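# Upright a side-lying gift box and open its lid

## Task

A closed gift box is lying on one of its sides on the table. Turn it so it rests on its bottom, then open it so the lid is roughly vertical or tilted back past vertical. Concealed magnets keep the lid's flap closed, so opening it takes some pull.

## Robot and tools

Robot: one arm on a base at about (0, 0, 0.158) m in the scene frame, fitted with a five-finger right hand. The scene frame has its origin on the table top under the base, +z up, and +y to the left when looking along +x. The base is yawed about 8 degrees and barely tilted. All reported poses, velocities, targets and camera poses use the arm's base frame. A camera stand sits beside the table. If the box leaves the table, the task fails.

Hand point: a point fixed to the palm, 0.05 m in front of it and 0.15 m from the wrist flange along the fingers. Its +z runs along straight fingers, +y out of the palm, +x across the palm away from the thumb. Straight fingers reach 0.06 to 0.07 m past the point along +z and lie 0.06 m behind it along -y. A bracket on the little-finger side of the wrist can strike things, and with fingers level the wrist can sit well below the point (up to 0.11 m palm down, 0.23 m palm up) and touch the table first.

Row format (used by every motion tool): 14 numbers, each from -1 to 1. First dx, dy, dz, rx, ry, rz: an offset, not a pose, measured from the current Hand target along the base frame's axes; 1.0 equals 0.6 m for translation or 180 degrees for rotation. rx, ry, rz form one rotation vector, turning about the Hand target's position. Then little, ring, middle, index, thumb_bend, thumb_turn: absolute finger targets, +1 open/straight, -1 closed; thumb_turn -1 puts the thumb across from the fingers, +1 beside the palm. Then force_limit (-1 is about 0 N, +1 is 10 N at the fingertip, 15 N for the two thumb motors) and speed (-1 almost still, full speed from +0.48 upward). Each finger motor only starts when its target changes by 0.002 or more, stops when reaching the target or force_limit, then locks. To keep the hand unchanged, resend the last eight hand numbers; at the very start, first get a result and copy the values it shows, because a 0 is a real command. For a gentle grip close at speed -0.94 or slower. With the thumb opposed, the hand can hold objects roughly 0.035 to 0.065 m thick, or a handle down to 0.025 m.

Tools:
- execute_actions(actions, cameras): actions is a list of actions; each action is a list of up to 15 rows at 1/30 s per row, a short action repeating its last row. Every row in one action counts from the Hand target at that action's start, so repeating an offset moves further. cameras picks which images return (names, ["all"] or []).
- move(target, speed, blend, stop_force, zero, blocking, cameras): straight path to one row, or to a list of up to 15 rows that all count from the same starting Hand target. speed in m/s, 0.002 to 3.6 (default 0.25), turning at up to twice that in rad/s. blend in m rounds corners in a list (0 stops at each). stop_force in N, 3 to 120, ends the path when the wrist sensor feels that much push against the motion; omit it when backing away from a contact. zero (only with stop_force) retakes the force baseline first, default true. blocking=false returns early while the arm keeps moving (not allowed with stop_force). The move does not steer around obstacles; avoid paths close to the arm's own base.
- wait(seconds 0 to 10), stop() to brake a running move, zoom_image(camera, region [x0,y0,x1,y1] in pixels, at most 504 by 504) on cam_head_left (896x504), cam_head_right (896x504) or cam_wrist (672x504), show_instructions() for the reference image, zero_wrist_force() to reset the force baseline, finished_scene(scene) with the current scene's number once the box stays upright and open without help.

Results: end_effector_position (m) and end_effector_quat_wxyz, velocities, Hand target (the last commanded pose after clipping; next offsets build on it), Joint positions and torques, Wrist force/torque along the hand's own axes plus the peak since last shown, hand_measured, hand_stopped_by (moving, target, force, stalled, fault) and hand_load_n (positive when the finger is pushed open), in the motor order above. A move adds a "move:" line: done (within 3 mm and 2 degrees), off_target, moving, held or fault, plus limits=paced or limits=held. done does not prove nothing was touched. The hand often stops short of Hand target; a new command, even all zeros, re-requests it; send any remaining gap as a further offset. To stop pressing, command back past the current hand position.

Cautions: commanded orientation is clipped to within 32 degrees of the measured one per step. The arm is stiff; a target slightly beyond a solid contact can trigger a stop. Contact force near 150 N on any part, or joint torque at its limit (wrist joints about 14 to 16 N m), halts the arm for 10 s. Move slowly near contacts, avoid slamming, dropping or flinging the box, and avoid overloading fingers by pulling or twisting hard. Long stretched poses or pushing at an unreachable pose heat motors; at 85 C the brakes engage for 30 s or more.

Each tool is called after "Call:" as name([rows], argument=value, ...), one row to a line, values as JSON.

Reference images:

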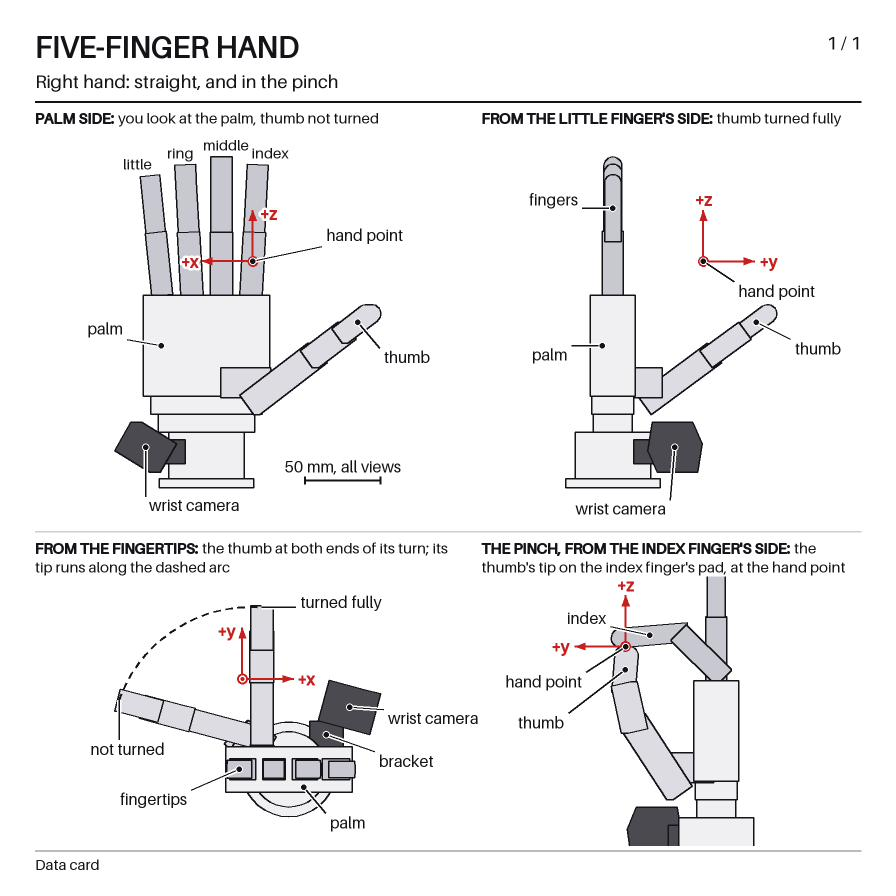

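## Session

Call:
execute_actions(actions=[], cameras=["all"])

Call:
zoom_image(camera="cam_head_left", region=[400, 220, 560, 340])

Scene clock: 0.00 s.
end_effector_position=(+0.1743, -0.0656, +0.1063) hand_measured=(+1.000, +1.000, +1.000, +1.000, +1.000, +1.000) hand_load_n=(+0.0, +0.0, +0.0, +0.0, +0.0, +0.0) hand_stopped_by=(target, target, target, target, target, target) hand_force_limit=0.00 hand_speed=-0.80 end_effector_quat_wxyz=(-0.010, +0.892, +0.099, -0.440)
Joint positions: [-0.315 -0.972 2.065 1.35 1.886 1.181]
Joint velocities: within noise
Joint torques (N m): no reading
Motor temperatures (°C): [31 34 28 37 37 36]
Wrist force (N): no reading
Wrist torque (N m): no reading
Wrist force, peak (N): no reading
Hand target: +0.1743, -0.0656, +0.1063; -0.010, +0.892, +0.099, -0.440
camera_calibration:
cam_wrist: T_world_to_cam=[[0.339066, -0.882029, -0.327199, -0.0853469], [-0.0576796, -0.366639, 0.928574, -0.114471], [-0.938993, -0.295975, -0.17519, 0.279351], [0, 0, 0, 1]] pos_world=[0.284644, -0.034567, 0.127309]

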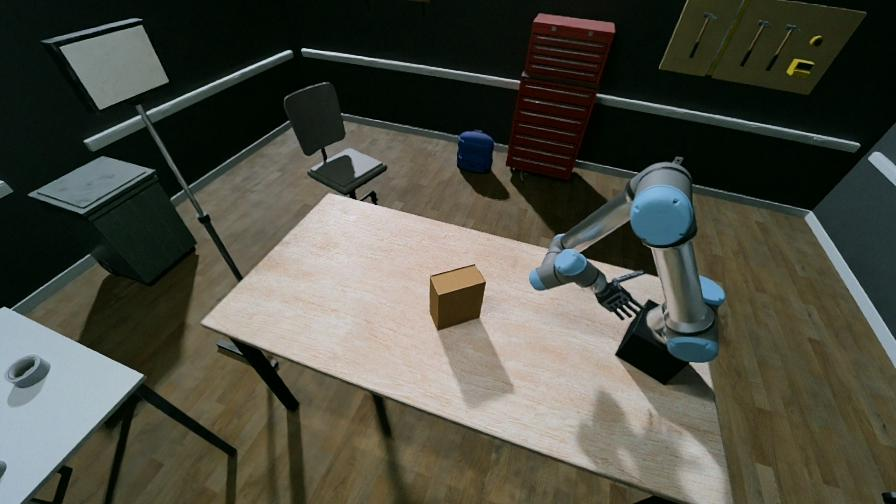

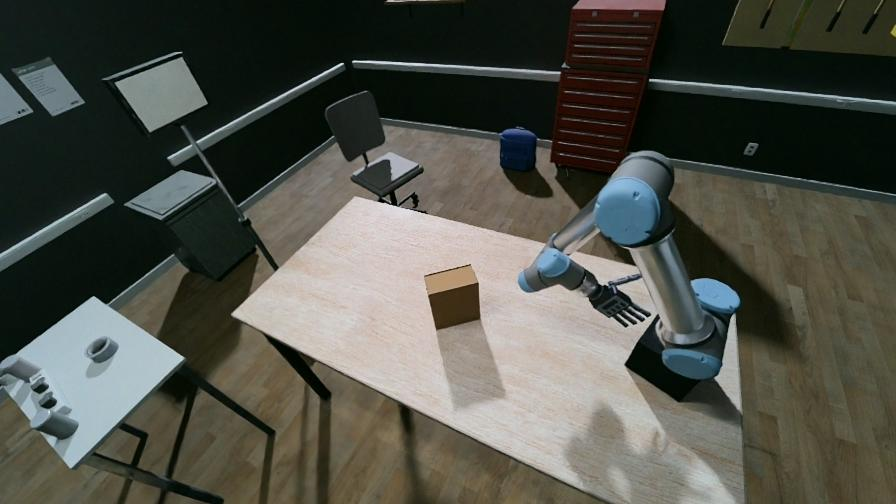

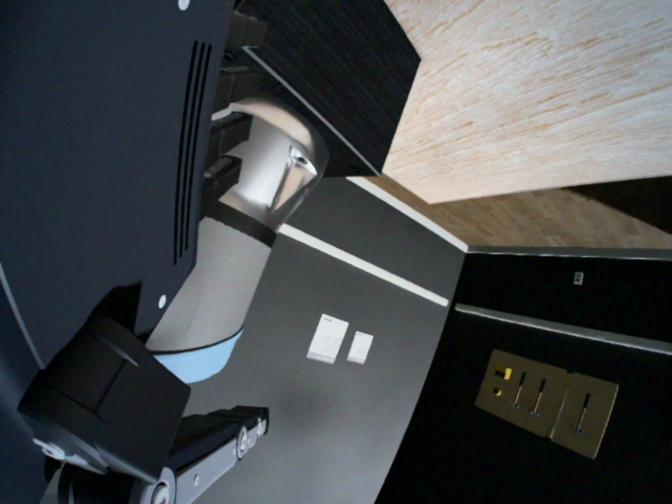

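Scaled by 3.150 from the camera's 896x504 image, which has a finer 1280x720 frame.

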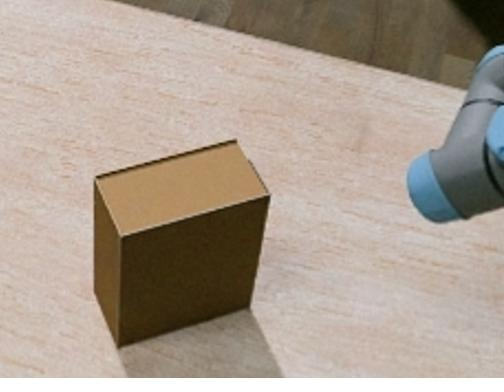

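Call:
zoom_image(camera="cam_head_left", region=[422, 256, 494, 336])

Call:
zoom_image(camera="cam_head_right", region=[416, 256, 488, 336])

Scaled by 6.300 from the camera's 896x504 image, which has a finer 1280x720 frame.

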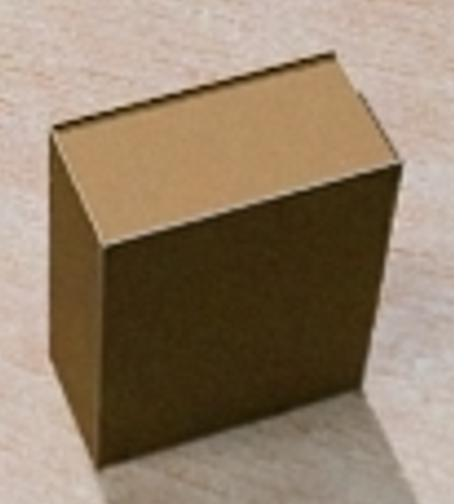

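Scaled by 6.300 from the camera's 896x504 image, which has a finer 1280x720 frame.

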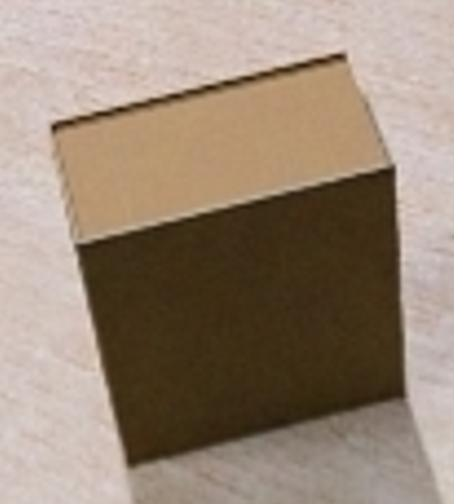

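Call:
move(target=[0.4628,-0.2157,-0.0438,0.241,-0.546,-0.646,1,1,1,1,1,1,0,-0.8], speed=0.5)

Scene clock: 172.70 s.
end_effector_position=(+0.4520, -0.1950, +0.0800) hand_measured=(+1.000, +1.000, +1.000, +1.000, +1.000, +1.000) hand_load_n=(+0.0, +0.0, +0.0, +0.0, +0.0, +0.0) hand_stopped_by=(target, target, target, target, target, target) hand_force_limit=0.00 hand_speed=-0.80 end_effector_quat_wxyz=(+0.499, -0.505, +0.500, -0.495)
Joint positions: [-1.296 -0.684 2.406 1.46 -0.266 -0.04]
Joint torques (N m): [6.81 -48.04 13.8 2.28 -0.93 -1.34]
Wrist force (N): [-0.1 0.7 -0.6]
Wrist torque (N m): [0.03 -0.08 0.07]
Wrist force, peak (N): [1.2 1.3 -2.0]
Hand target: +0.4520, -0.1950, +0.0801; +0.499, -0.505, +0.500, -0.495
Off the commanded pose: 0.000 m, 0 deg.
move: done

Call:
move([
  [0,0,0.05,0,0,0.278,1,1,1,1,1,1,0,-0.8],
  [0,0,0.117,-0.217,0.465,0.217,1,1,1,1,1,1,0,-0.8],
], speed=0.5)

Scene clock: 187.00 s.
end_effector_position=(+0.4520, -0.1950, +0.1503) hand_measured=(+1.000, +1.000, +1.000, +1.000, +1.000, +1.000) hand_load_n=(+0.0, +0.0, +0.0, +0.0, +0.0, +0.0) hand_stopped_by=(target, target, target, target, target, target) hand_force_limit=0.00 hand_speed=-0.80 end_effector_quat_wxyz=(+0.003, +0.940, -0.341, -0.006)
Joint positions: [-0.561 -0.942 1.22 1.303 1.58 1.706]
Joint torques (N m): [6.16 -24.04 -31.58 6.21 1.4 1.5]
Wrist force (N): [-0.8 -0.6 0.2]
Wrist torque (N m): [-0.05 0.11 -0.04]
Wrist force, peak (N): [-2.2 -6.4 0.6]
Hand target: +0.4520, -0.1950, +0.1503; +0.004, +0.940, -0.341, -0.006
Off the commanded pose: 0.000 m, 0 deg.
move: done

Call:
move([
  [0,0,0,0.383,-0.3215,0,1,1,1,1,1,1,0,-0.8],
  [0,0,0,0.217,-0.465,-0.217,1,1,1,1,1,1,0,-0.8],
  [0,0,0,-0.039,-0.564,-0.457,1,1,1,1,1,1,0,-0.8],
], speed=0.7)

Scene clock: 287.33 s.
end_effector_position=(+0.4520, -0.1950, +0.1503) hand_measured=(+1.000, +1.000, +1.000, +1.000, +1.000, +1.000) hand_load_n=(+0.0, +0.0, +0.0, +0.0, +0.0, -0.5) hand_stopped_by=(target, target, target, target, target, target) hand_force_limit=0.00 hand_speed=-0.80 end_effector_quat_wxyz=(+0.197, -0.200, +0.682, -0.675)
Joint positions: [-0.479 -0.939 2.491 1.601 -2.094 0.005]
Joint torques (N m): [5.93 -43.13 -10.8 1.88 -1.16 -1.28]
Wrist force (N): [-0.1 0.8 -0.6]
Wrist torque (N m): [0.07 -0.08 0.04]
Wrist force, peak (N): [-2.1 -7.0 0.4]
Hand target: +0.4520, -0.1950, +0.1503; +0.197, -0.200, +0.682, -0.675
Off the commanded pose: 0.000 m, 0 deg.
move: done

Call:
move([
  [0.163,0.158,0.117,0.259,0.162,0,1,1,1,1,1,-1,0,-0.3],
  [0.397,0.325,0,0.259,0.162,0,1,1,1,1,1,-1,0,-0.3],
], speed=0.35, blend=0.04, cameras=["cam_wrist", "cam_head_left"])

Call:
zoom_image(camera="cam_head_left", region=[400, 220, 560, 340])

Scene clock: 321.17 s.
end_effector_position=(+0.6901, +0.0000, +0.1503) hand_measured=(+1.000, +1.000, +1.000, +1.000, +1.000, -1.000) hand_load_n=(+0.0, +0.0, +0.0, +0.0, +0.0, +0.0) hand_stopped_by=(target, target, target, target, target, target) hand_force_limit=0.00 hand_speed=-0.30 end_effector_quat_wxyz=(+0.086, -0.266, +0.918, -0.283)
Joint positions: [-0.12 -1.151 1.687 3.763 -2.02 0.791]
Joint torques (N m): [5.29 -22.12 -35.23 0.84 -1.68 1.34]
Wrist force (N): [-0.7 0.3 -0.1]
Wrist torque (N m): [0.09 0.05 -0.05]
Wrist force, peak (N): [-1.9 0.3 0.7]
Hand target: +0.6902, +0.0000, +0.1503; +0.086, -0.266, +0.918, -0.283
Off the commanded pose: 0.000 m, 0 deg.
move: done
camera_calibration:
cam_wrist: T_world_to_cam=[[-0.668622, 0.513627, -0.53771, 0.538934], [0.4374, 0.856445, 0.274197, -0.344732], [0.601354, -0.0518603, -0.797298, -0.178703], [0, 0, 0, 1]] pos_world=[0.618592, 0.00916565, 0.241836]
Images, in order (width x height): cam_head_left 896x504, cam_wrist 672x504.

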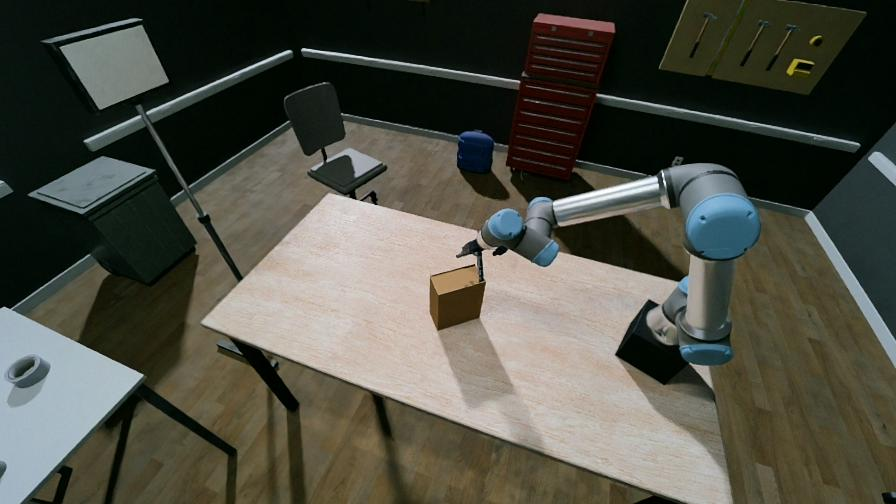

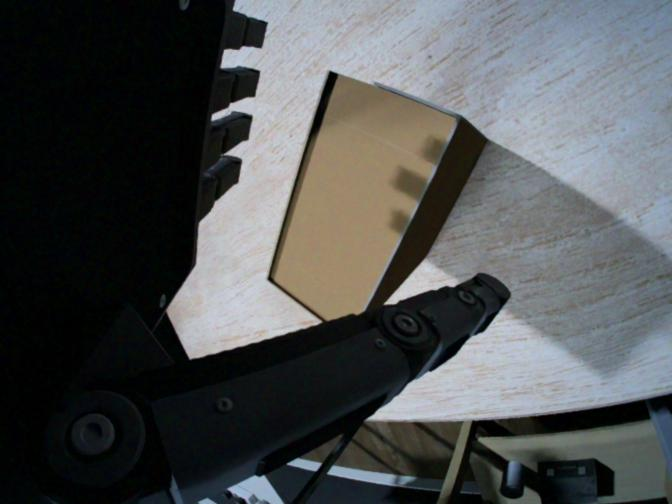

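Scaled by 3.150 from the camera's 896x504 image, which has a finer 1280x720 frame.

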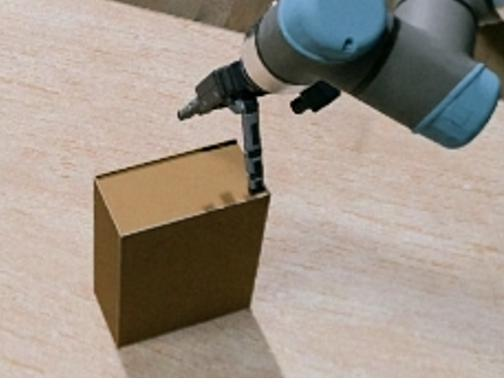

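Call:
move([
  [0.0543,-0.0248,-0.0647,0,0,0,1,1,1,1,1,-1,0,-0.3],
  [0.0543,-0.0248,-0.1447,0,0,0,1,1,1,1,1,-1,0,-0.3],
], speed=[0.15,0.06], blend=0.008, cameras=["cam_wrist", "cam_head_left"])

Call:
zoom_image(camera="cam_head_left", region=[400, 220, 560, 340])

Scene clock: 349.80 s.
end_effector_position=(+0.7227, -0.0149, +0.0635) hand_measured=(+1.000, +1.000, +1.000, +1.000, +1.000, -1.000) hand_load_n=(+0.0, +0.0, +0.0, +0.0, +0.0, +0.0) hand_stopped_by=(target, target, target, target, target, target) hand_force_limit=0.00 hand_speed=-0.30 end_effector_quat_wxyz=(+0.086, -0.266, +0.918, -0.283)
Joint positions: [-0.137 -0.969 1.66 3.6 -2.013 0.774]
Joint torques (N m): [-7.11 -22.39 -0.71 -5.71 0.85 -0.68]
Wrist force (N): [-0.4 0.1 0.0]
Wrist torque (N m): [0.04 0.01 -0.03]
Wrist force, peak (N): [-1.1 0.9 -0.6]
Hand target: +0.7227, -0.0149, +0.0634; +0.086, -0.266, +0.918, -0.283
Off the commanded pose: 0.000 m, 0 deg.
move: done
camera_calibration:
cam_wrist: T_world_to_cam=[[-0.668593, 0.513684, -0.537691, 0.52181], [0.437444, 0.85641, 0.274233, -0.322536], [0.601353, -0.0518594, -0.797298, -0.268265], [0, 0, 0, 1]] pos_world=[0.651292, -0.00573425, 0.155136]
Images, in order (width x height): cam_head_left 896x504, cam_wrist 672x504.

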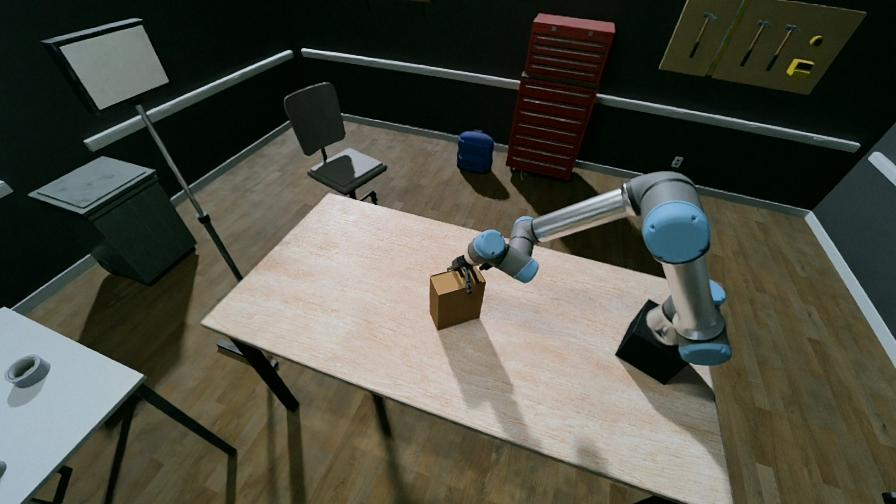

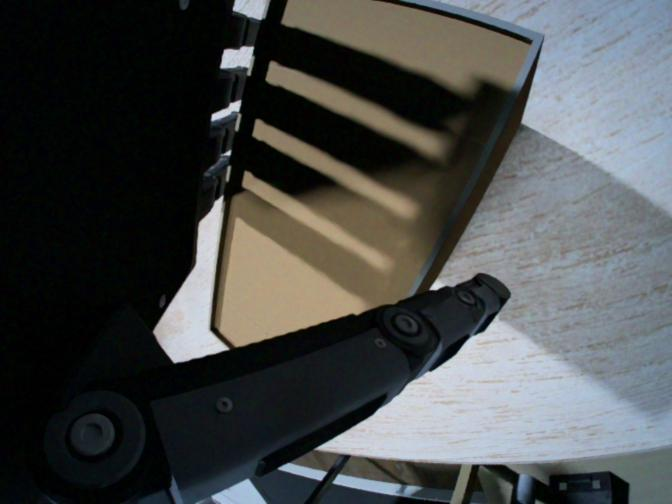

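Scaled by 3.150 from the camera's 896x504 image, which has a finer 1280x720 frame.

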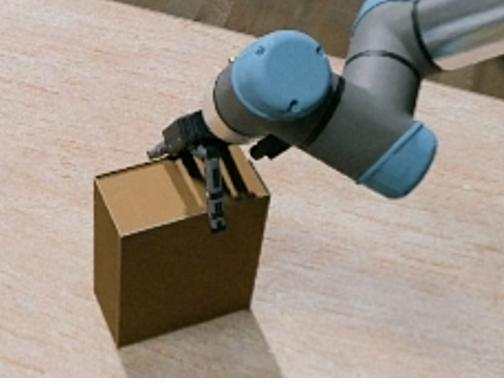

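Call:
move(target=[0,0,-0.055,0,0,0,1,1,1,1,1,-1,0,-0.3], speed=0.03, stop_force=4, cameras=["cam_wrist"])

Call:
zoom_image(camera="cam_wrist", region=[180, 0, 560, 380])

Scene clock: 359.97 s.
end_effector_position=(+0.7227, -0.0149, +0.0585) hand_measured=(+1.000, +1.000, +1.000, +1.000, +1.000, -1.000) hand_load_n=(+0.0, +0.0, +0.0, +0.0, +0.0, +0.0) hand_stopped_by=(target, target, target, target, target, target) hand_force_limit=0.00 hand_speed=-0.30 end_effector_quat_wxyz=(+0.086, -0.266, +0.918, -0.283)
Joint positions: [-0.137 -0.961 1.663 3.589 -2.013 0.774]
Joint torques (N m): [-4.55 -63.8 -32.53 0.97 0.68 0]
Wrist force (N): [-0.7 0.4 -0.1]
Wrist torque (N m): [0.09 0.06 -0.04]
Wrist force, peak (N): [-0.9 -7.4 -4.5]
Hand target: +0.7227, -0.0149, +0.0585; +0.086, -0.266, +0.918, -0.283 (not the last commanded pose)
Off the commanded pose: 0.028 m, 0 deg.
move: contact
camera_calibration:
cam_wrist: T_world_to_cam=[[-0.668634, 0.513687, -0.537638, 0.519087], [0.437469, 0.856409, 0.274198, -0.321149], [0.60129, -0.0518616, -0.797346, -0.272283], [0, 0, 0, 1]] pos_world=[0.651292, -0.00573425, 0.150036]
Images, in order (width x height): cam_wrist 672x504.

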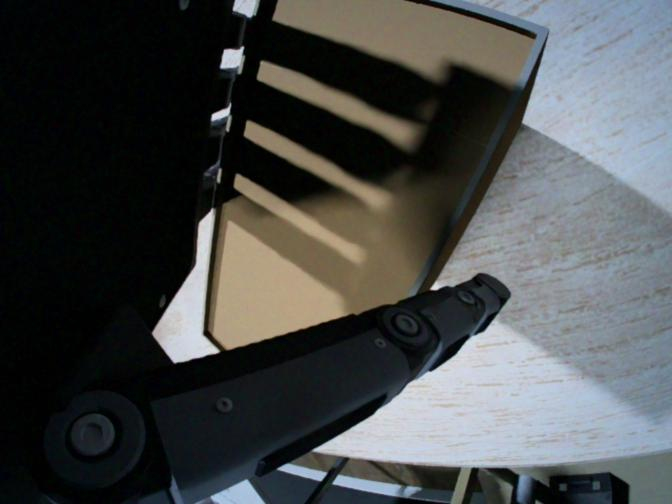

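Scaled by 1.326 from the camera's 672x504 image, which has a finer 960x720 frame.

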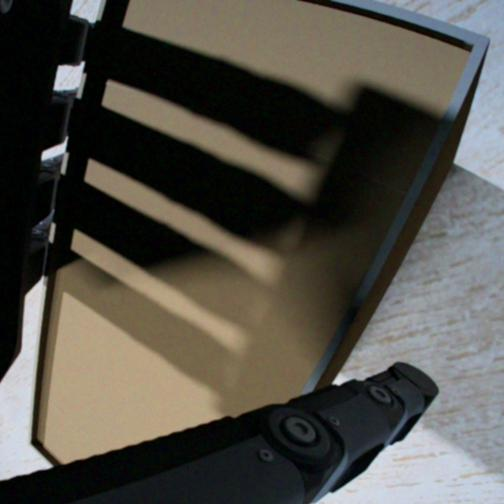

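Call:
move(target=[0,0,0,0,0,0,1,1,1,1,0.4,-1,-0.45,-0.88], speed=0.05, cameras=["cam_wrist"])

Scene clock: 403.80 s.
end_effector_position=(+0.7227, -0.0149, +0.0585) hand_measured=(+1.000, +1.000, +1.000, +1.000, +0.784, -1.000) hand_load_n=(+0.0, +0.0, +0.0, +0.0, +5.0, +0.0) hand_stopped_by=(target, target, target, target, force, target) hand_force_limit=-0.45 hand_speed=-0.88 end_effector_quat_wxyz=(+0.086, -0.266, +0.918, -0.283)
Joint positions: [-0.137 -0.961 1.663 3.589 -2.013 0.774]
Joint torques (N m): [-4.36 -61.41 -32.07 0.87 0.64 -0.02]
Wrist force (N): [-0.1 0.5 -1.5]
Wrist torque (N m): [0.02 0.04 0.00]
Wrist force, peak (N): [-0.4 0.9 -1.8]
Hand target: +0.7227, -0.0149, +0.0585; +0.086, -0.266, +0.918, -0.283
Off the commanded pose: 0.000 m, 0 deg.
move: done
camera_calibration:
cam_wrist: T_world_to_cam=[[-0.668593, 0.513684, -0.537691, 0.519068], [0.437444, 0.85641, 0.274233, -0.321138], [0.601353, -0.0518594, -0.797298, -0.272331], [0, 0, 0, 1]] pos_world=[0.651292, -0.00573425, 0.150036]
Images, in order (width x height): cam_wrist 672x504.

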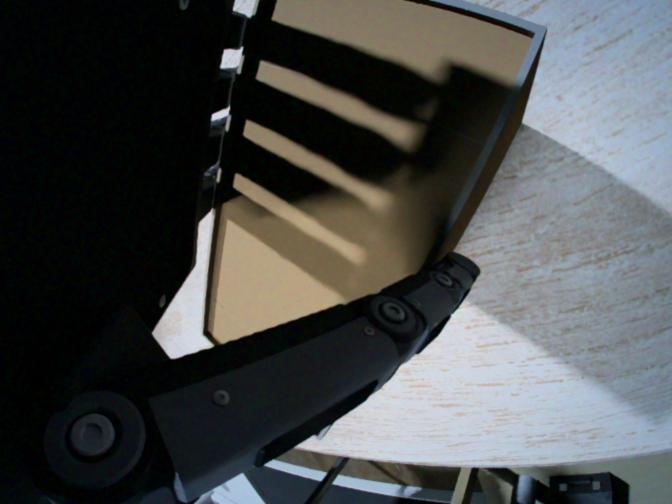

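Call:
move(target=[-0.1272,-0.0795,0.002,0,0,0,1,1,1,1,0.4,-1,-0.45,-0.88], speed=0.08, cameras=["cam_wrist","cam_head_left"])

Call:
zoom_image(camera="cam_head_left", region=[400, 220, 560, 340])

Scene clock: 411.30 s.
end_effector_position=(+0.6465, -0.0625, +0.0597) hand_measured=(+1.000, +1.000, +1.000, +1.000, +0.784, -1.000) hand_load_n=(+0.0, +0.0, +0.0, +0.0, +0.0, +0.0) hand_stopped_by=(target, target, target, target, force, target) hand_force_limit=-0.45 hand_speed=-0.88 end_effector_quat_wxyz=(+0.086, -0.266, +0.918, -0.283)
Joint positions: [-0.24 -1.094 1.906 3.437 -1.969 0.672]
Joint torques (N m): [-7.71 -55.81 -1.1 -5.96 0.85 -1.57]
Wrist force (N): [-0.6 0.1 -0.1]
Wrist torque (N m): [0.06 0.05 0.04]
Wrist force, peak (N): [-2.1 1.7 0.1]
Hand target: +0.6464, -0.0626, +0.0597; +0.086, -0.266, +0.918, -0.283
Off the commanded pose: 0.000 m, 0 deg.
move: done
camera_calibration:
cam_wrist: T_world_to_cam=[[-0.668667, 0.513689, -0.537595, 0.493179], [0.437486, 0.856408, 0.274175, -0.24734], [0.601241, -0.0518587, -0.797383, -0.227882], [0, 0, 0, 1]] pos_world=[0.574992, -0.0533342, 0.151236]
Images, in order (width x height): cam_head_left 896x504, cam_wrist 672x504.

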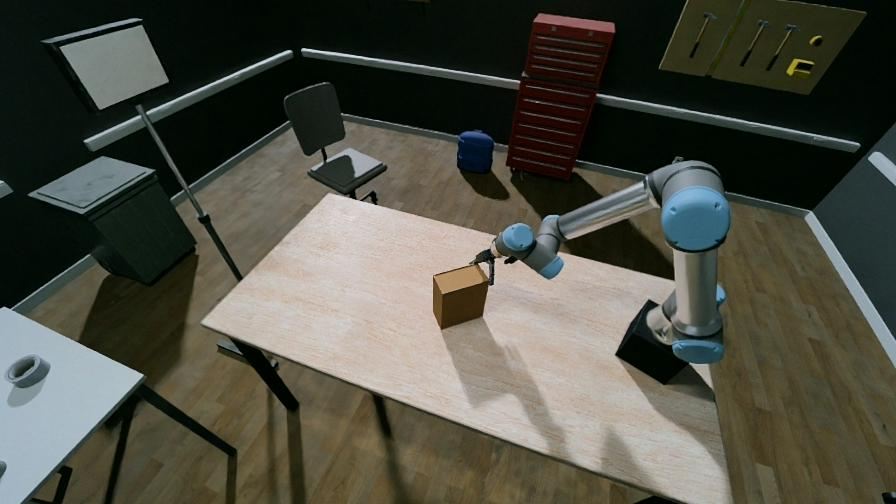

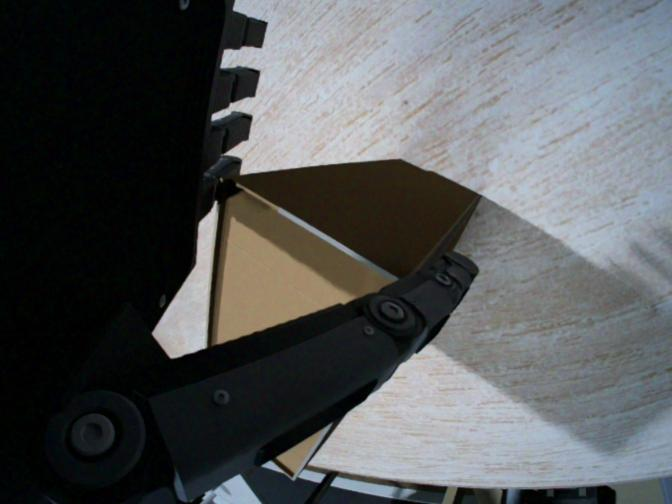

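Scaled by 3.150 from the camera's 896x504 image, which has a finer 1280x720 frame.

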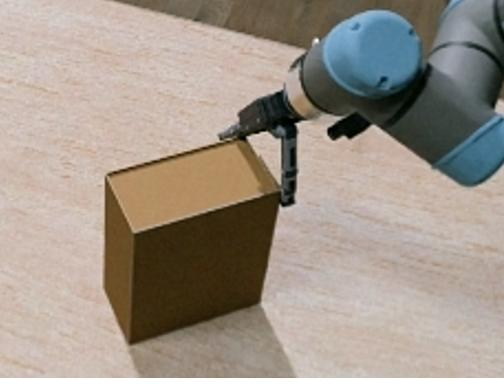

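Call:
move([
  [0,0,0,0,0,0,1,1,1,1,1,-1,-0.45,-0.3],
  [0,0,0.117,0,0,0.011,1,1,1,1,1,-1,-0.45,-0.3],
  [0.0822,0.049,0.117,0,0,0.011,1,1,1,1,1,-1,-0.45,-0.3],
  [0.0822,0.049,0.0105,0,0,0.011,1,1,1,1,1,-1,-0.45,-0.3],
], speed=[0.1,0.2,0.2,0.12], blend=[0,0.02,0.02,0], cameras=["cam_wrist"])

Call:
zoom_image(camera="cam_wrist", region=[180, 0, 560, 380])

Scene clock: 463.50 s.
end_effector_position=(+0.6957, -0.0332, +0.0660) hand_measured=(+1.000, +1.000, +1.000, +1.000, +1.000, -1.000) hand_load_n=(+0.0, +0.0, +0.0, +0.0, +0.0, +0.0) hand_stopped_by=(target, target, target, target, target, target) hand_force_limit=-0.45 hand_speed=-0.30 end_effector_quat_wxyz=(+0.091, -0.281, +0.913, -0.282)
Joint positions: [-0.178 -1.022 1.755 3.527 -1.981 0.699]
Joint torques (N m): [5.74 -21 -1.97 -6.61 -1.23 -0.74]
Wrist force (N): [-0.7 0.1 0.1]
Wrist torque (N m): [0.03 0.04 -0.04]
Wrist force, peak (N): [2.2 -3.7 0.9]
Hand target: +0.6957, -0.0332, +0.0660; +0.091, -0.281, +0.913, -0.282
Off the commanded pose: 0.000 m, 0 deg.
move: done
camera_calibration:
cam_wrist: T_world_to_cam=[[-0.685974, 0.490297, -0.537633, 0.525777], [0.407626, 0.871002, 0.274219, -0.27453], [0.602728, -0.0310462, -0.797342, -0.251235], [0, 0, 0, 1]] pos_world=[0.624001, -0.0264706, 0.157636]
Images, in order (width x height): cam_wrist 672x504.

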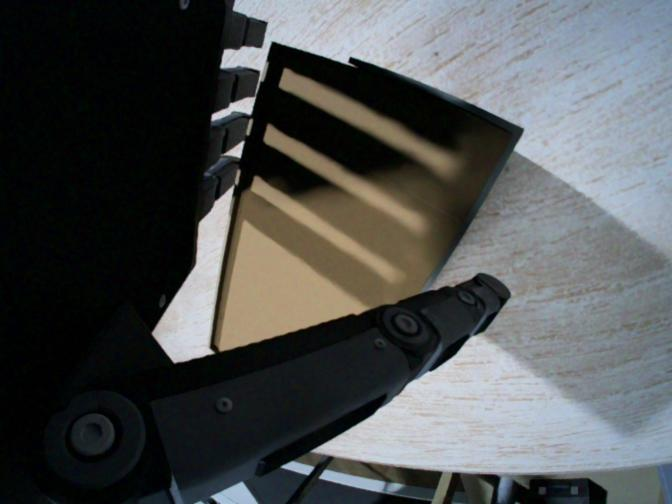

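Scaled by 1.326 from the camera's 672x504 image, which has a finer 960x720 frame.

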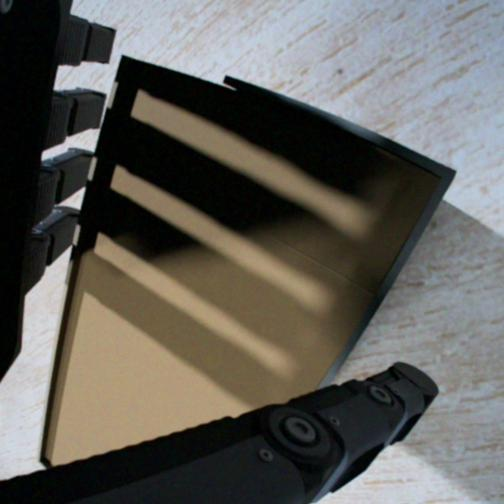

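Call:
move(target=[0.017,0.0105,0,0,0,-0.011,1,1,1,1,1,-1,-0.45,-0.3], speed=0.1)

Call:
move(target=[0,0,-0.0275,0,0,0,1,1,1,1,1,-1,-0.45,-0.3], speed=0.03, stop_force=4, cameras=["cam_wrist"])

Scene clock: 481.53 s.
end_effector_position=(+0.7059, -0.0269, +0.0660) hand_measured=(+1.000, +1.000, +1.000, +1.000, +1.000, -1.000) hand_load_n=(-0.5, +0.0, +0.0, +0.0, +0.0, +0.0) hand_stopped_by=(target, target, target, target, target, target) hand_force_limit=-0.45 hand_speed=-0.30 end_effector_quat_wxyz=(+0.086, -0.266, +0.918, -0.283)
Joint positions: [-0.16 -1.003 1.716 3.569 -2.003 0.751]
Joint torques (N m): [7.73 -21.91 -31.56 1.03 -1.79 1.36]
Wrist force (N): [-0.7 0.0 -0.2]
Wrist torque (N m): [0.05 0.05 -0.05]
Wrist force, peak (N): [0.2 -0.9 0.5]
Hand target: +0.7059, -0.0269, +0.0660; +0.086, -0.266, +0.918, -0.283
Off the commanded pose: 0.000 m, 0 deg.
move: done

Scene clock: 483.23 s.
end_effector_position=(+0.7059, -0.0268, +0.0539) hand_measured=(+1.000, +1.000, +1.000, +1.000, +1.000, -1.000) hand_load_n=(+0.0, +0.0, +0.0, +0.0, +0.0, +0.5) hand_stopped_by=(target, target, target, target, target, target) hand_force_limit=-0.45 hand_speed=-0.30 end_effector_quat_wxyz=(+0.086, -0.266, +0.918, -0.283)
Joint positions: [-0.16 -0.984 1.722 3.543 -2.003 0.751]
Joint torques (N m): [5.28 -61.64 -32.51 1.02 0.82 1.21]
Wrist force (N): [-0.8 0.0 0.0]
Wrist torque (N m): [0.03 0.06 -0.06]
Wrist force, peak (N): [1.3 -3.6 -13.9]
Hand target: +0.7059, -0.0268, +0.0539; +0.086, -0.266, +0.918, -0.283 (not the last commanded pose)
Off the commanded pose: 0.004 m, 0 deg.
move: contact
camera_calibration:
cam_wrist: T_world_to_cam=[[-0.668667, 0.513689, -0.537595, 0.511562], [0.437486, 0.856408, 0.274175, -0.302381], [0.601241, -0.0518587, -0.797383, -0.26635], [0, 0, 0, 1]] pos_world=[0.634492, -0.0176342, 0.145536]
Images, in order (width x height): cam_wrist 672x504.

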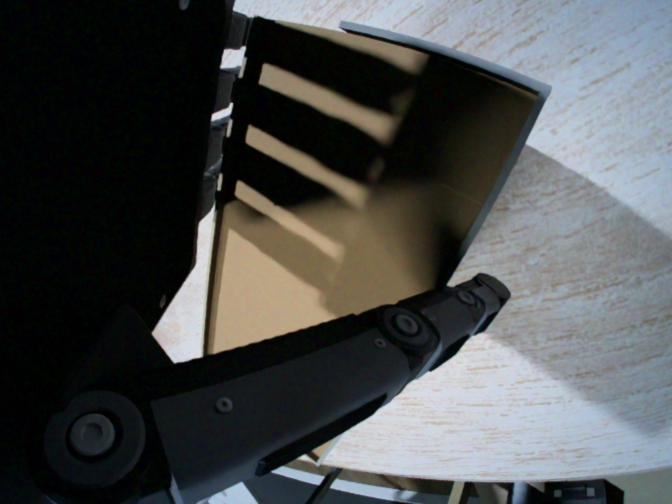

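Call:
move([
  [0,0,0,0,0,0,1,1,1,1,0.42,-1,-0.5,-0.86],
  [0.0372,-0.0609,0.012,0.0569,0.0347,0,1,1,1,1,0.42,-1,-0.5,-0.86],
  [0.0745,-0.122,0.0057,0.1138,0.0695,0,1,1,1,1,0.42,-1,-0.5,-0.86],
  [0.1073,-0.1758,-0.0133,0.166,0.1013,0,1,1,1,1,0.42,-1,-0.5,-0.86],
], speed=[0.05,0.1,0.12,0.12], blend=[0,0.02,0.02,0], cameras=["cam_wrist","cam_head_left"])

Call:
zoom_image(camera="cam_head_left", region=[400, 220, 560, 340])

Scene clock: 517.27 s.
end_effector_position=(+0.7703, -0.1323, +0.0459) hand_measured=(+1.000, +1.000, +1.000, +1.000, +0.948, -1.000) hand_load_n=(+0.0, +0.0, +0.0, +0.0, -0.5, +0.0) hand_stopped_by=(target, target, target, target, force, target) hand_force_limit=-0.50 hand_speed=-0.86 end_effector_quat_wxyz=(+0.006, -0.276, +0.961, +0.007)
Joint positions: [-0.425 -0.703 1.075 4.34 -1.552 0.587]
Joint torques (N m): [-6.19 -31.26 -36.96 1.1 1.73 -1.22]
Wrist force (N): [-0.4 -1.4 0.3]
Wrist torque (N m): [-0.06 0.11 0.02]
Wrist force, peak (N): [0.2 -0.9 -6.3]
Hand target: +0.7703, -0.1323, +0.0459; +0.006, -0.276, +0.961, +0.007
Off the commanded pose: 0.000 m, 0 deg.
move: done
camera_calibration:
cam_wrist: T_world_to_cam=[[-0.755184, 0.655423, 0.0108224, 0.664635], [0.566738, 0.644526, 0.51322, -0.376592], [0.329401, 0.393709, -0.858189, -0.0457114], [0, 0, 0, 1]] pos_world=[0.730408, -0.174897, 0.146852]
Images, in order (width x height): cam_head_left 896x504, cam_wrist 672x504.

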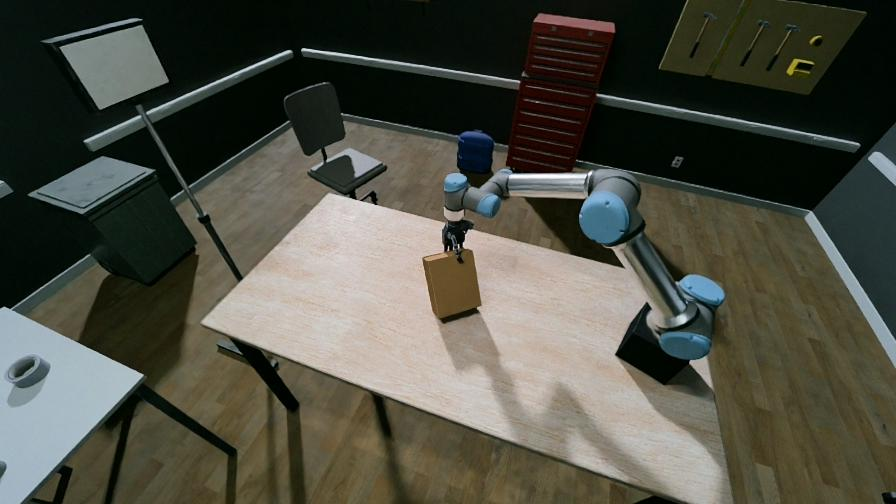

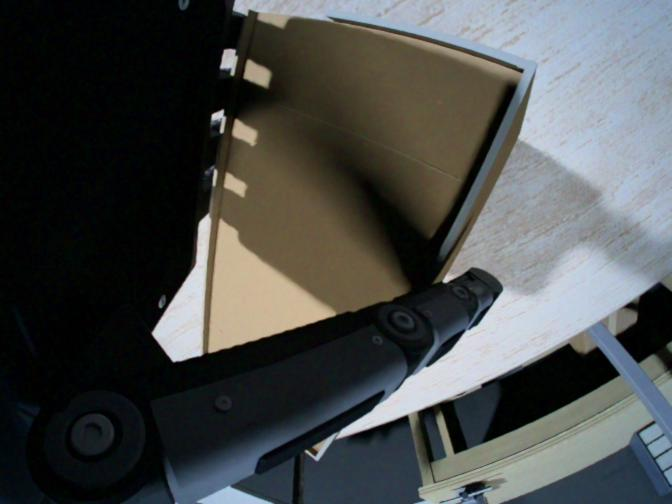

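Scaled by 3.150 from the camera's 896x504 image, which has a finer 1280x720 frame.

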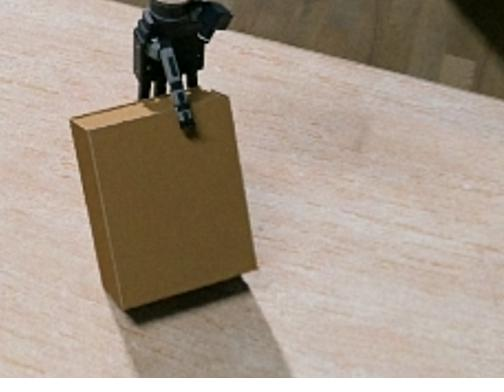

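Call:
move([
  [0,0,0.05,0,0,0,1,1,1,1,1,-1,-0.5,-0.3],
  [0,0,0.05,0,0,0,1,1,1,1,1,1,-0.5,-0.3],
  [0,0,0.0133,0,0,0,1,1,1,1,1,1,-0.5,-0.3],
], speed=0.08)

Call:
move(target=[0.0478,-0.0782,-0.0358,0,0,0,0,0,0,0,1,1,-0.5,-0.7], speed=0.05, cameras=["cam_wrist","cam_head_left"])

Call:
zoom_image(camera="cam_head_left", region=[400, 220, 560, 340])

Scene clock: 585.03 s.
end_effector_position=(+0.7703, -0.1323, +0.0540) hand_measured=(+1.000, +1.000, +1.000, +1.000, +1.000, +1.000) hand_load_n=(+0.0, +0.0, +0.0, +0.0, +0.0, +0.0) hand_stopped_by=(target, target, target, target, target, target) hand_force_limit=-0.50 hand_speed=-0.30 end_effector_quat_wxyz=(+0.006, -0.276, +0.961, +0.007)
Joint positions: [-0.425 -0.711 1.067 4.356 -1.552 0.587]
Joint torques (N m): [-2.78 -30.85 -4 -5.13 0.15 -0.78]
Wrist force (N): [-0.8 -2.3 -0.8]
Wrist torque (N m): [-0.01 0.14 0.03]
Wrist force, peak (N): [-0.6 -3.0 -1.4]
Hand target: +0.7703, -0.1323, +0.0539; +0.006, -0.276, +0.961, +0.007
Off the commanded pose: 0.000 m, 0 deg.
move: done

Scene clock: 586.77 s.
end_effector_position=(+0.7989, -0.1792, +0.0324) hand_measured=(+0.000, +0.000, +0.000, +0.000, +1.000, +1.000) hand_load_n=(+0.0, +0.0, +1.0, +0.0, +0.0, +0.0) hand_stopped_by=(target, target, target, target, target, target) hand_force_limit=-0.50 hand_speed=-0.70 end_effector_quat_wxyz=(+0.006, -0.276, +0.961, +0.007)
Joint positions: [-0.462 -0.58 0.875 4.418 -1.552 0.55]
Joint torques (N m): [-7.01 -34.05 -37.11 0.94 -0.1 -1.29]
Wrist force (N): [-0.5 -1.3 0.7]
Wrist torque (N m): [-0.07 0.08 0.04]
Wrist force, peak (N): [-0.6 -2.9 -1.5]
Hand target: +0.7990, -0.1792, +0.0324; +0.006, -0.276, +0.961, +0.007
Off the commanded pose: 0.000 m, 0 deg.
move: done
camera_calibration:
cam_wrist: T_world_to_cam=[[-0.755154, 0.655455, 0.0110173, 0.717152], [0.566822, 0.644412, 0.513271, -0.355797], [0.329326, 0.393843, -0.858156, -0.0482034], [0, 0, 0, 1]] pos_world=[0.759108, -0.221797, 0.133353]
Images, in order (width x height): cam_head_left 896x504, cam_wrist 672x504.

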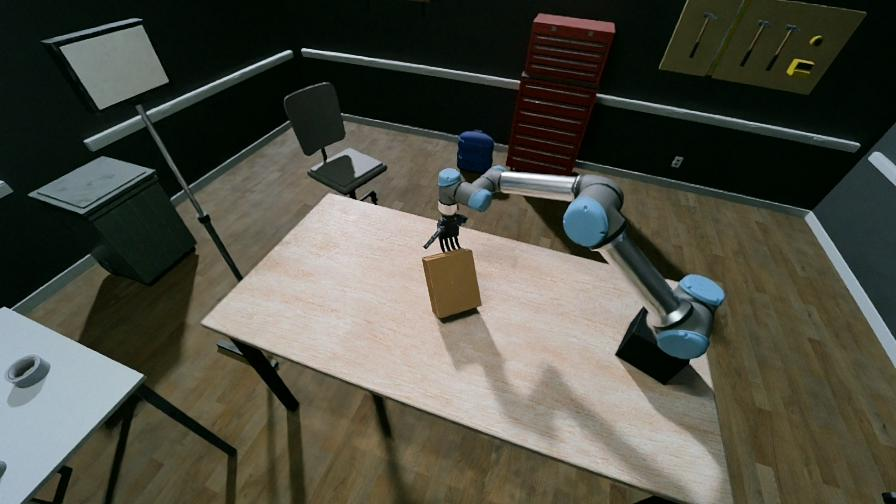

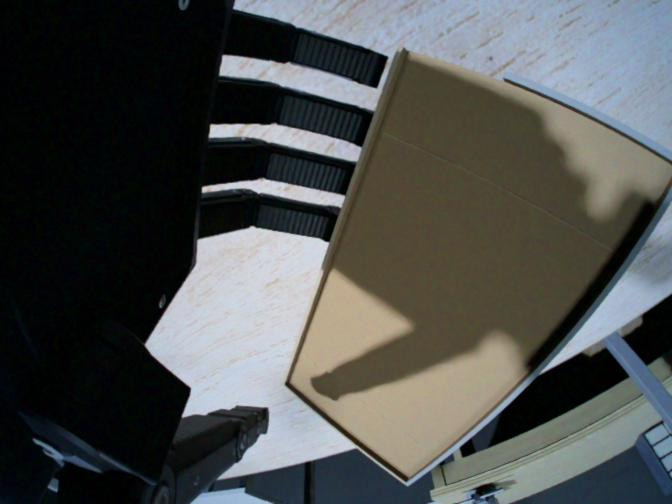

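Scaled by 3.150 from the camera's 896x504 image, which has a finer 1280x720 frame.

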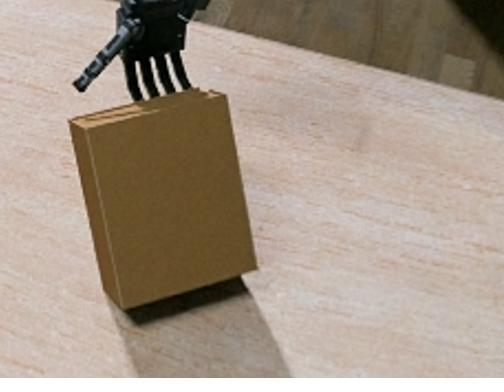

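Call:
move([
  [0.0292,-0.0478,-0.056,0,0,0,0,0,0,0,0,1,-0.5,-0.3],
  [0.0518,-0.0849,-0.1297,0,0,0,0,0,0,0,0,1,-0.5,-0.3],
  [0.063,-0.1033,-0.201,0,0,0,0,0,0,0,0,1,-0.5,-0.3],
], speed=0.07, blend=0.015, cameras=["cam_wrist","cam_head_left"])

Call:
zoom_image(camera="cam_head_left", region=[380, 210, 540, 330])

Scene clock: 620.50 s.
end_effector_position=(+0.8367, -0.2412, -0.0881) hand_measured=(+0.000, +0.000, +0.000, +0.000, +0.000, +1.000) hand_load_n=(+1.0, +1.0, +0.0, +0.0, +0.0, +0.0) hand_stopped_by=(target, target, target, target, target, target) hand_force_limit=-0.50 hand_speed=-0.30 end_effector_quat_wxyz=(+0.006, -0.276, +0.961, +0.007)
Joint positions: [-0.505 -0.259 0.544 4.428 -1.552 0.507]
Joint torques (N m): [-7.77 -39.21 -37.37 1 -0.39 -1.45]
Wrist force (N): [-0.5 -0.3 1.8]
Wrist torque (N m): [-0.02 -0.05 0.08]
Wrist force, peak (N): [-1.0 -0.2 2.7]
Hand target: +0.8368, -0.2412, -0.0882; +0.006, -0.276, +0.961, +0.007
Off the commanded pose: 0.000 m, 0 deg.
move: done
camera_calibration:
cam_wrist: T_world_to_cam=[[-0.755131, 0.655482, 0.0109612, 0.787654], [0.566861, 0.644456, 0.513171, -0.275387], [0.32931, 0.393725, -0.858217, -0.139748], [0, 0, 0, 1]] pos_world=[0.796908, -0.283797, 0.0127528]
Images, in order (width x height): cam_head_left 896x504, cam_wrist 672x504.

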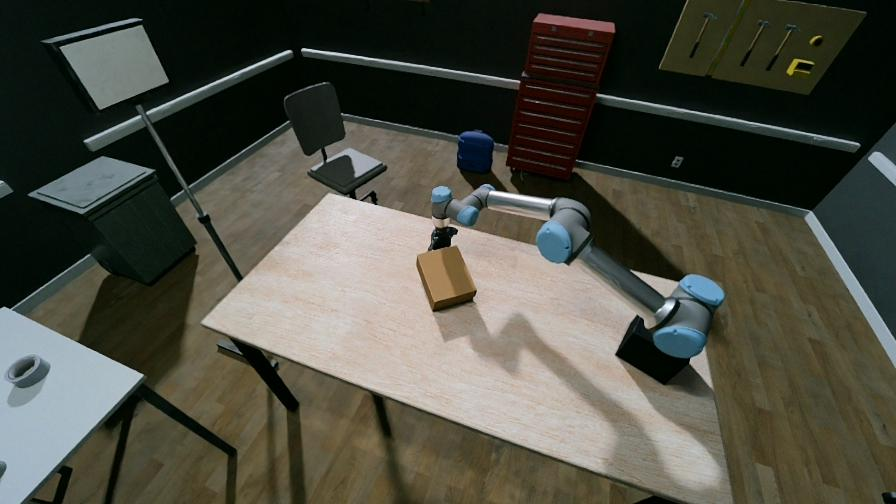

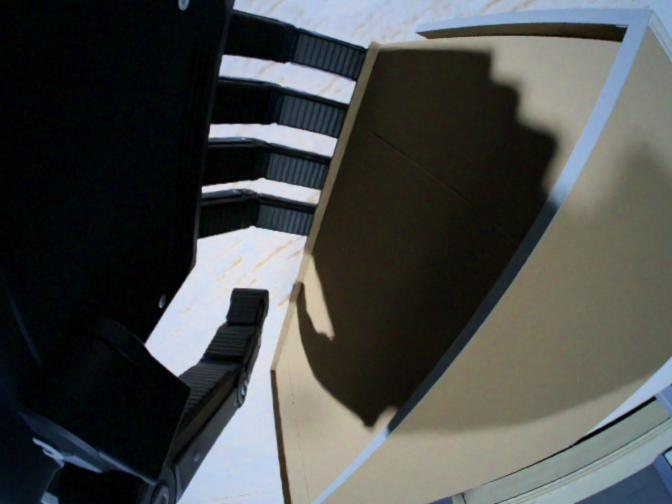

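Scaled by 3.150 from the camera's 896x504 image, which has a finer 1280x720 frame.

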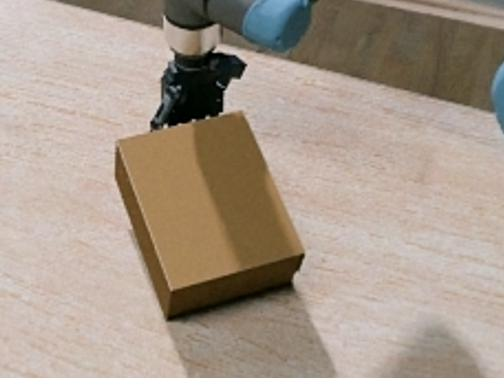

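Call:
move(target=[0.0022,-0.0036,-0.0425,0,0,0,0,0,0,0,0,1,-0.5,-0.3], speed=0.04, stop_force=5, cameras=["cam_wrist"])

Call:
zoom_image(camera="cam_wrist", region=[180, 0, 560, 380])

Scene clock: 667.37 s.
end_effector_position=(+0.8381, -0.2434, -0.1137) hand_measured=(+0.000, +0.000, +0.000, +0.000, +0.000, +1.000) hand_load_n=(+1.0, +1.0, +0.0, +0.0, +0.0, +0.0) hand_stopped_by=(target, target, target, target, target, target) hand_force_limit=-0.50 hand_speed=-0.30 end_effector_quat_wxyz=(+0.006, -0.276, +0.961, +0.007)
Joint positions: [-0.507 -0.216 0.521 4.408 -1.552 0.505]
Joint torques (N m): [-7.39 -38.43 -38.12 -5.19 -0.43 -1.33]
Wrist force (N): [-0.7 -0.5 1.6]
Wrist torque (N m): [-0.03 -0.01 0.06]
Wrist force, peak (N): [-0.6 -1.1 2.1]
Hand target: +0.8381, -0.2434, -0.1137; +0.006, -0.276, +0.961, +0.007
Off the commanded pose: 0.000 m, 0 deg.
move: done
camera_calibration:
cam_wrist: T_world_to_cam=[[-0.755154, 0.655455, 0.0110168, 0.790445], [0.566839, 0.644432, 0.513225, -0.261614], [0.329297, 0.393809, -0.858183, -0.161277], [0, 0, 0, 1]] pos_world=[0.798308, -0.285997, -0.012847]
Images, in order (width x height): cam_wrist 672x504.

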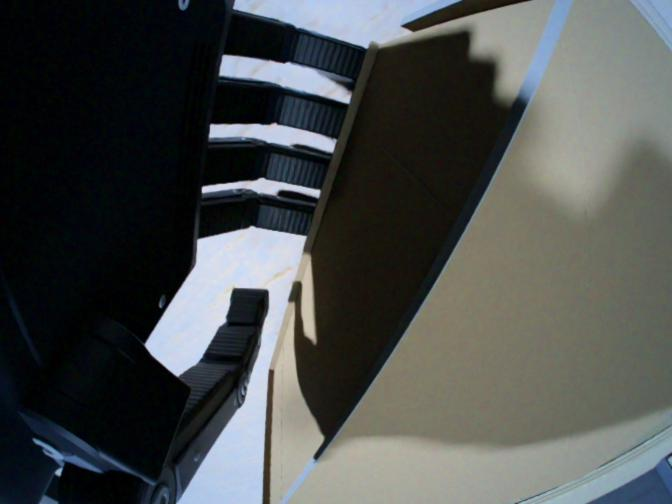

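Scaled by 1.326 from the camera's 672x504 image, which has a finer 960x720 frame.

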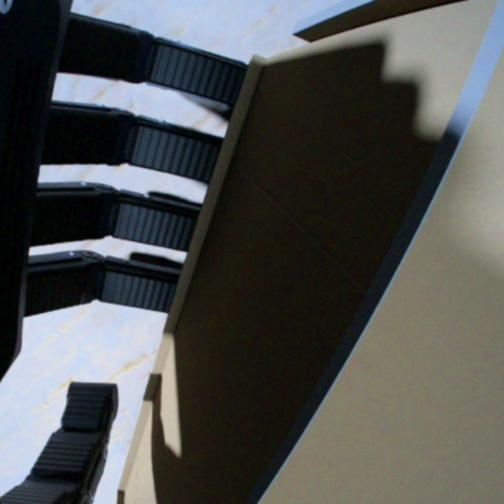

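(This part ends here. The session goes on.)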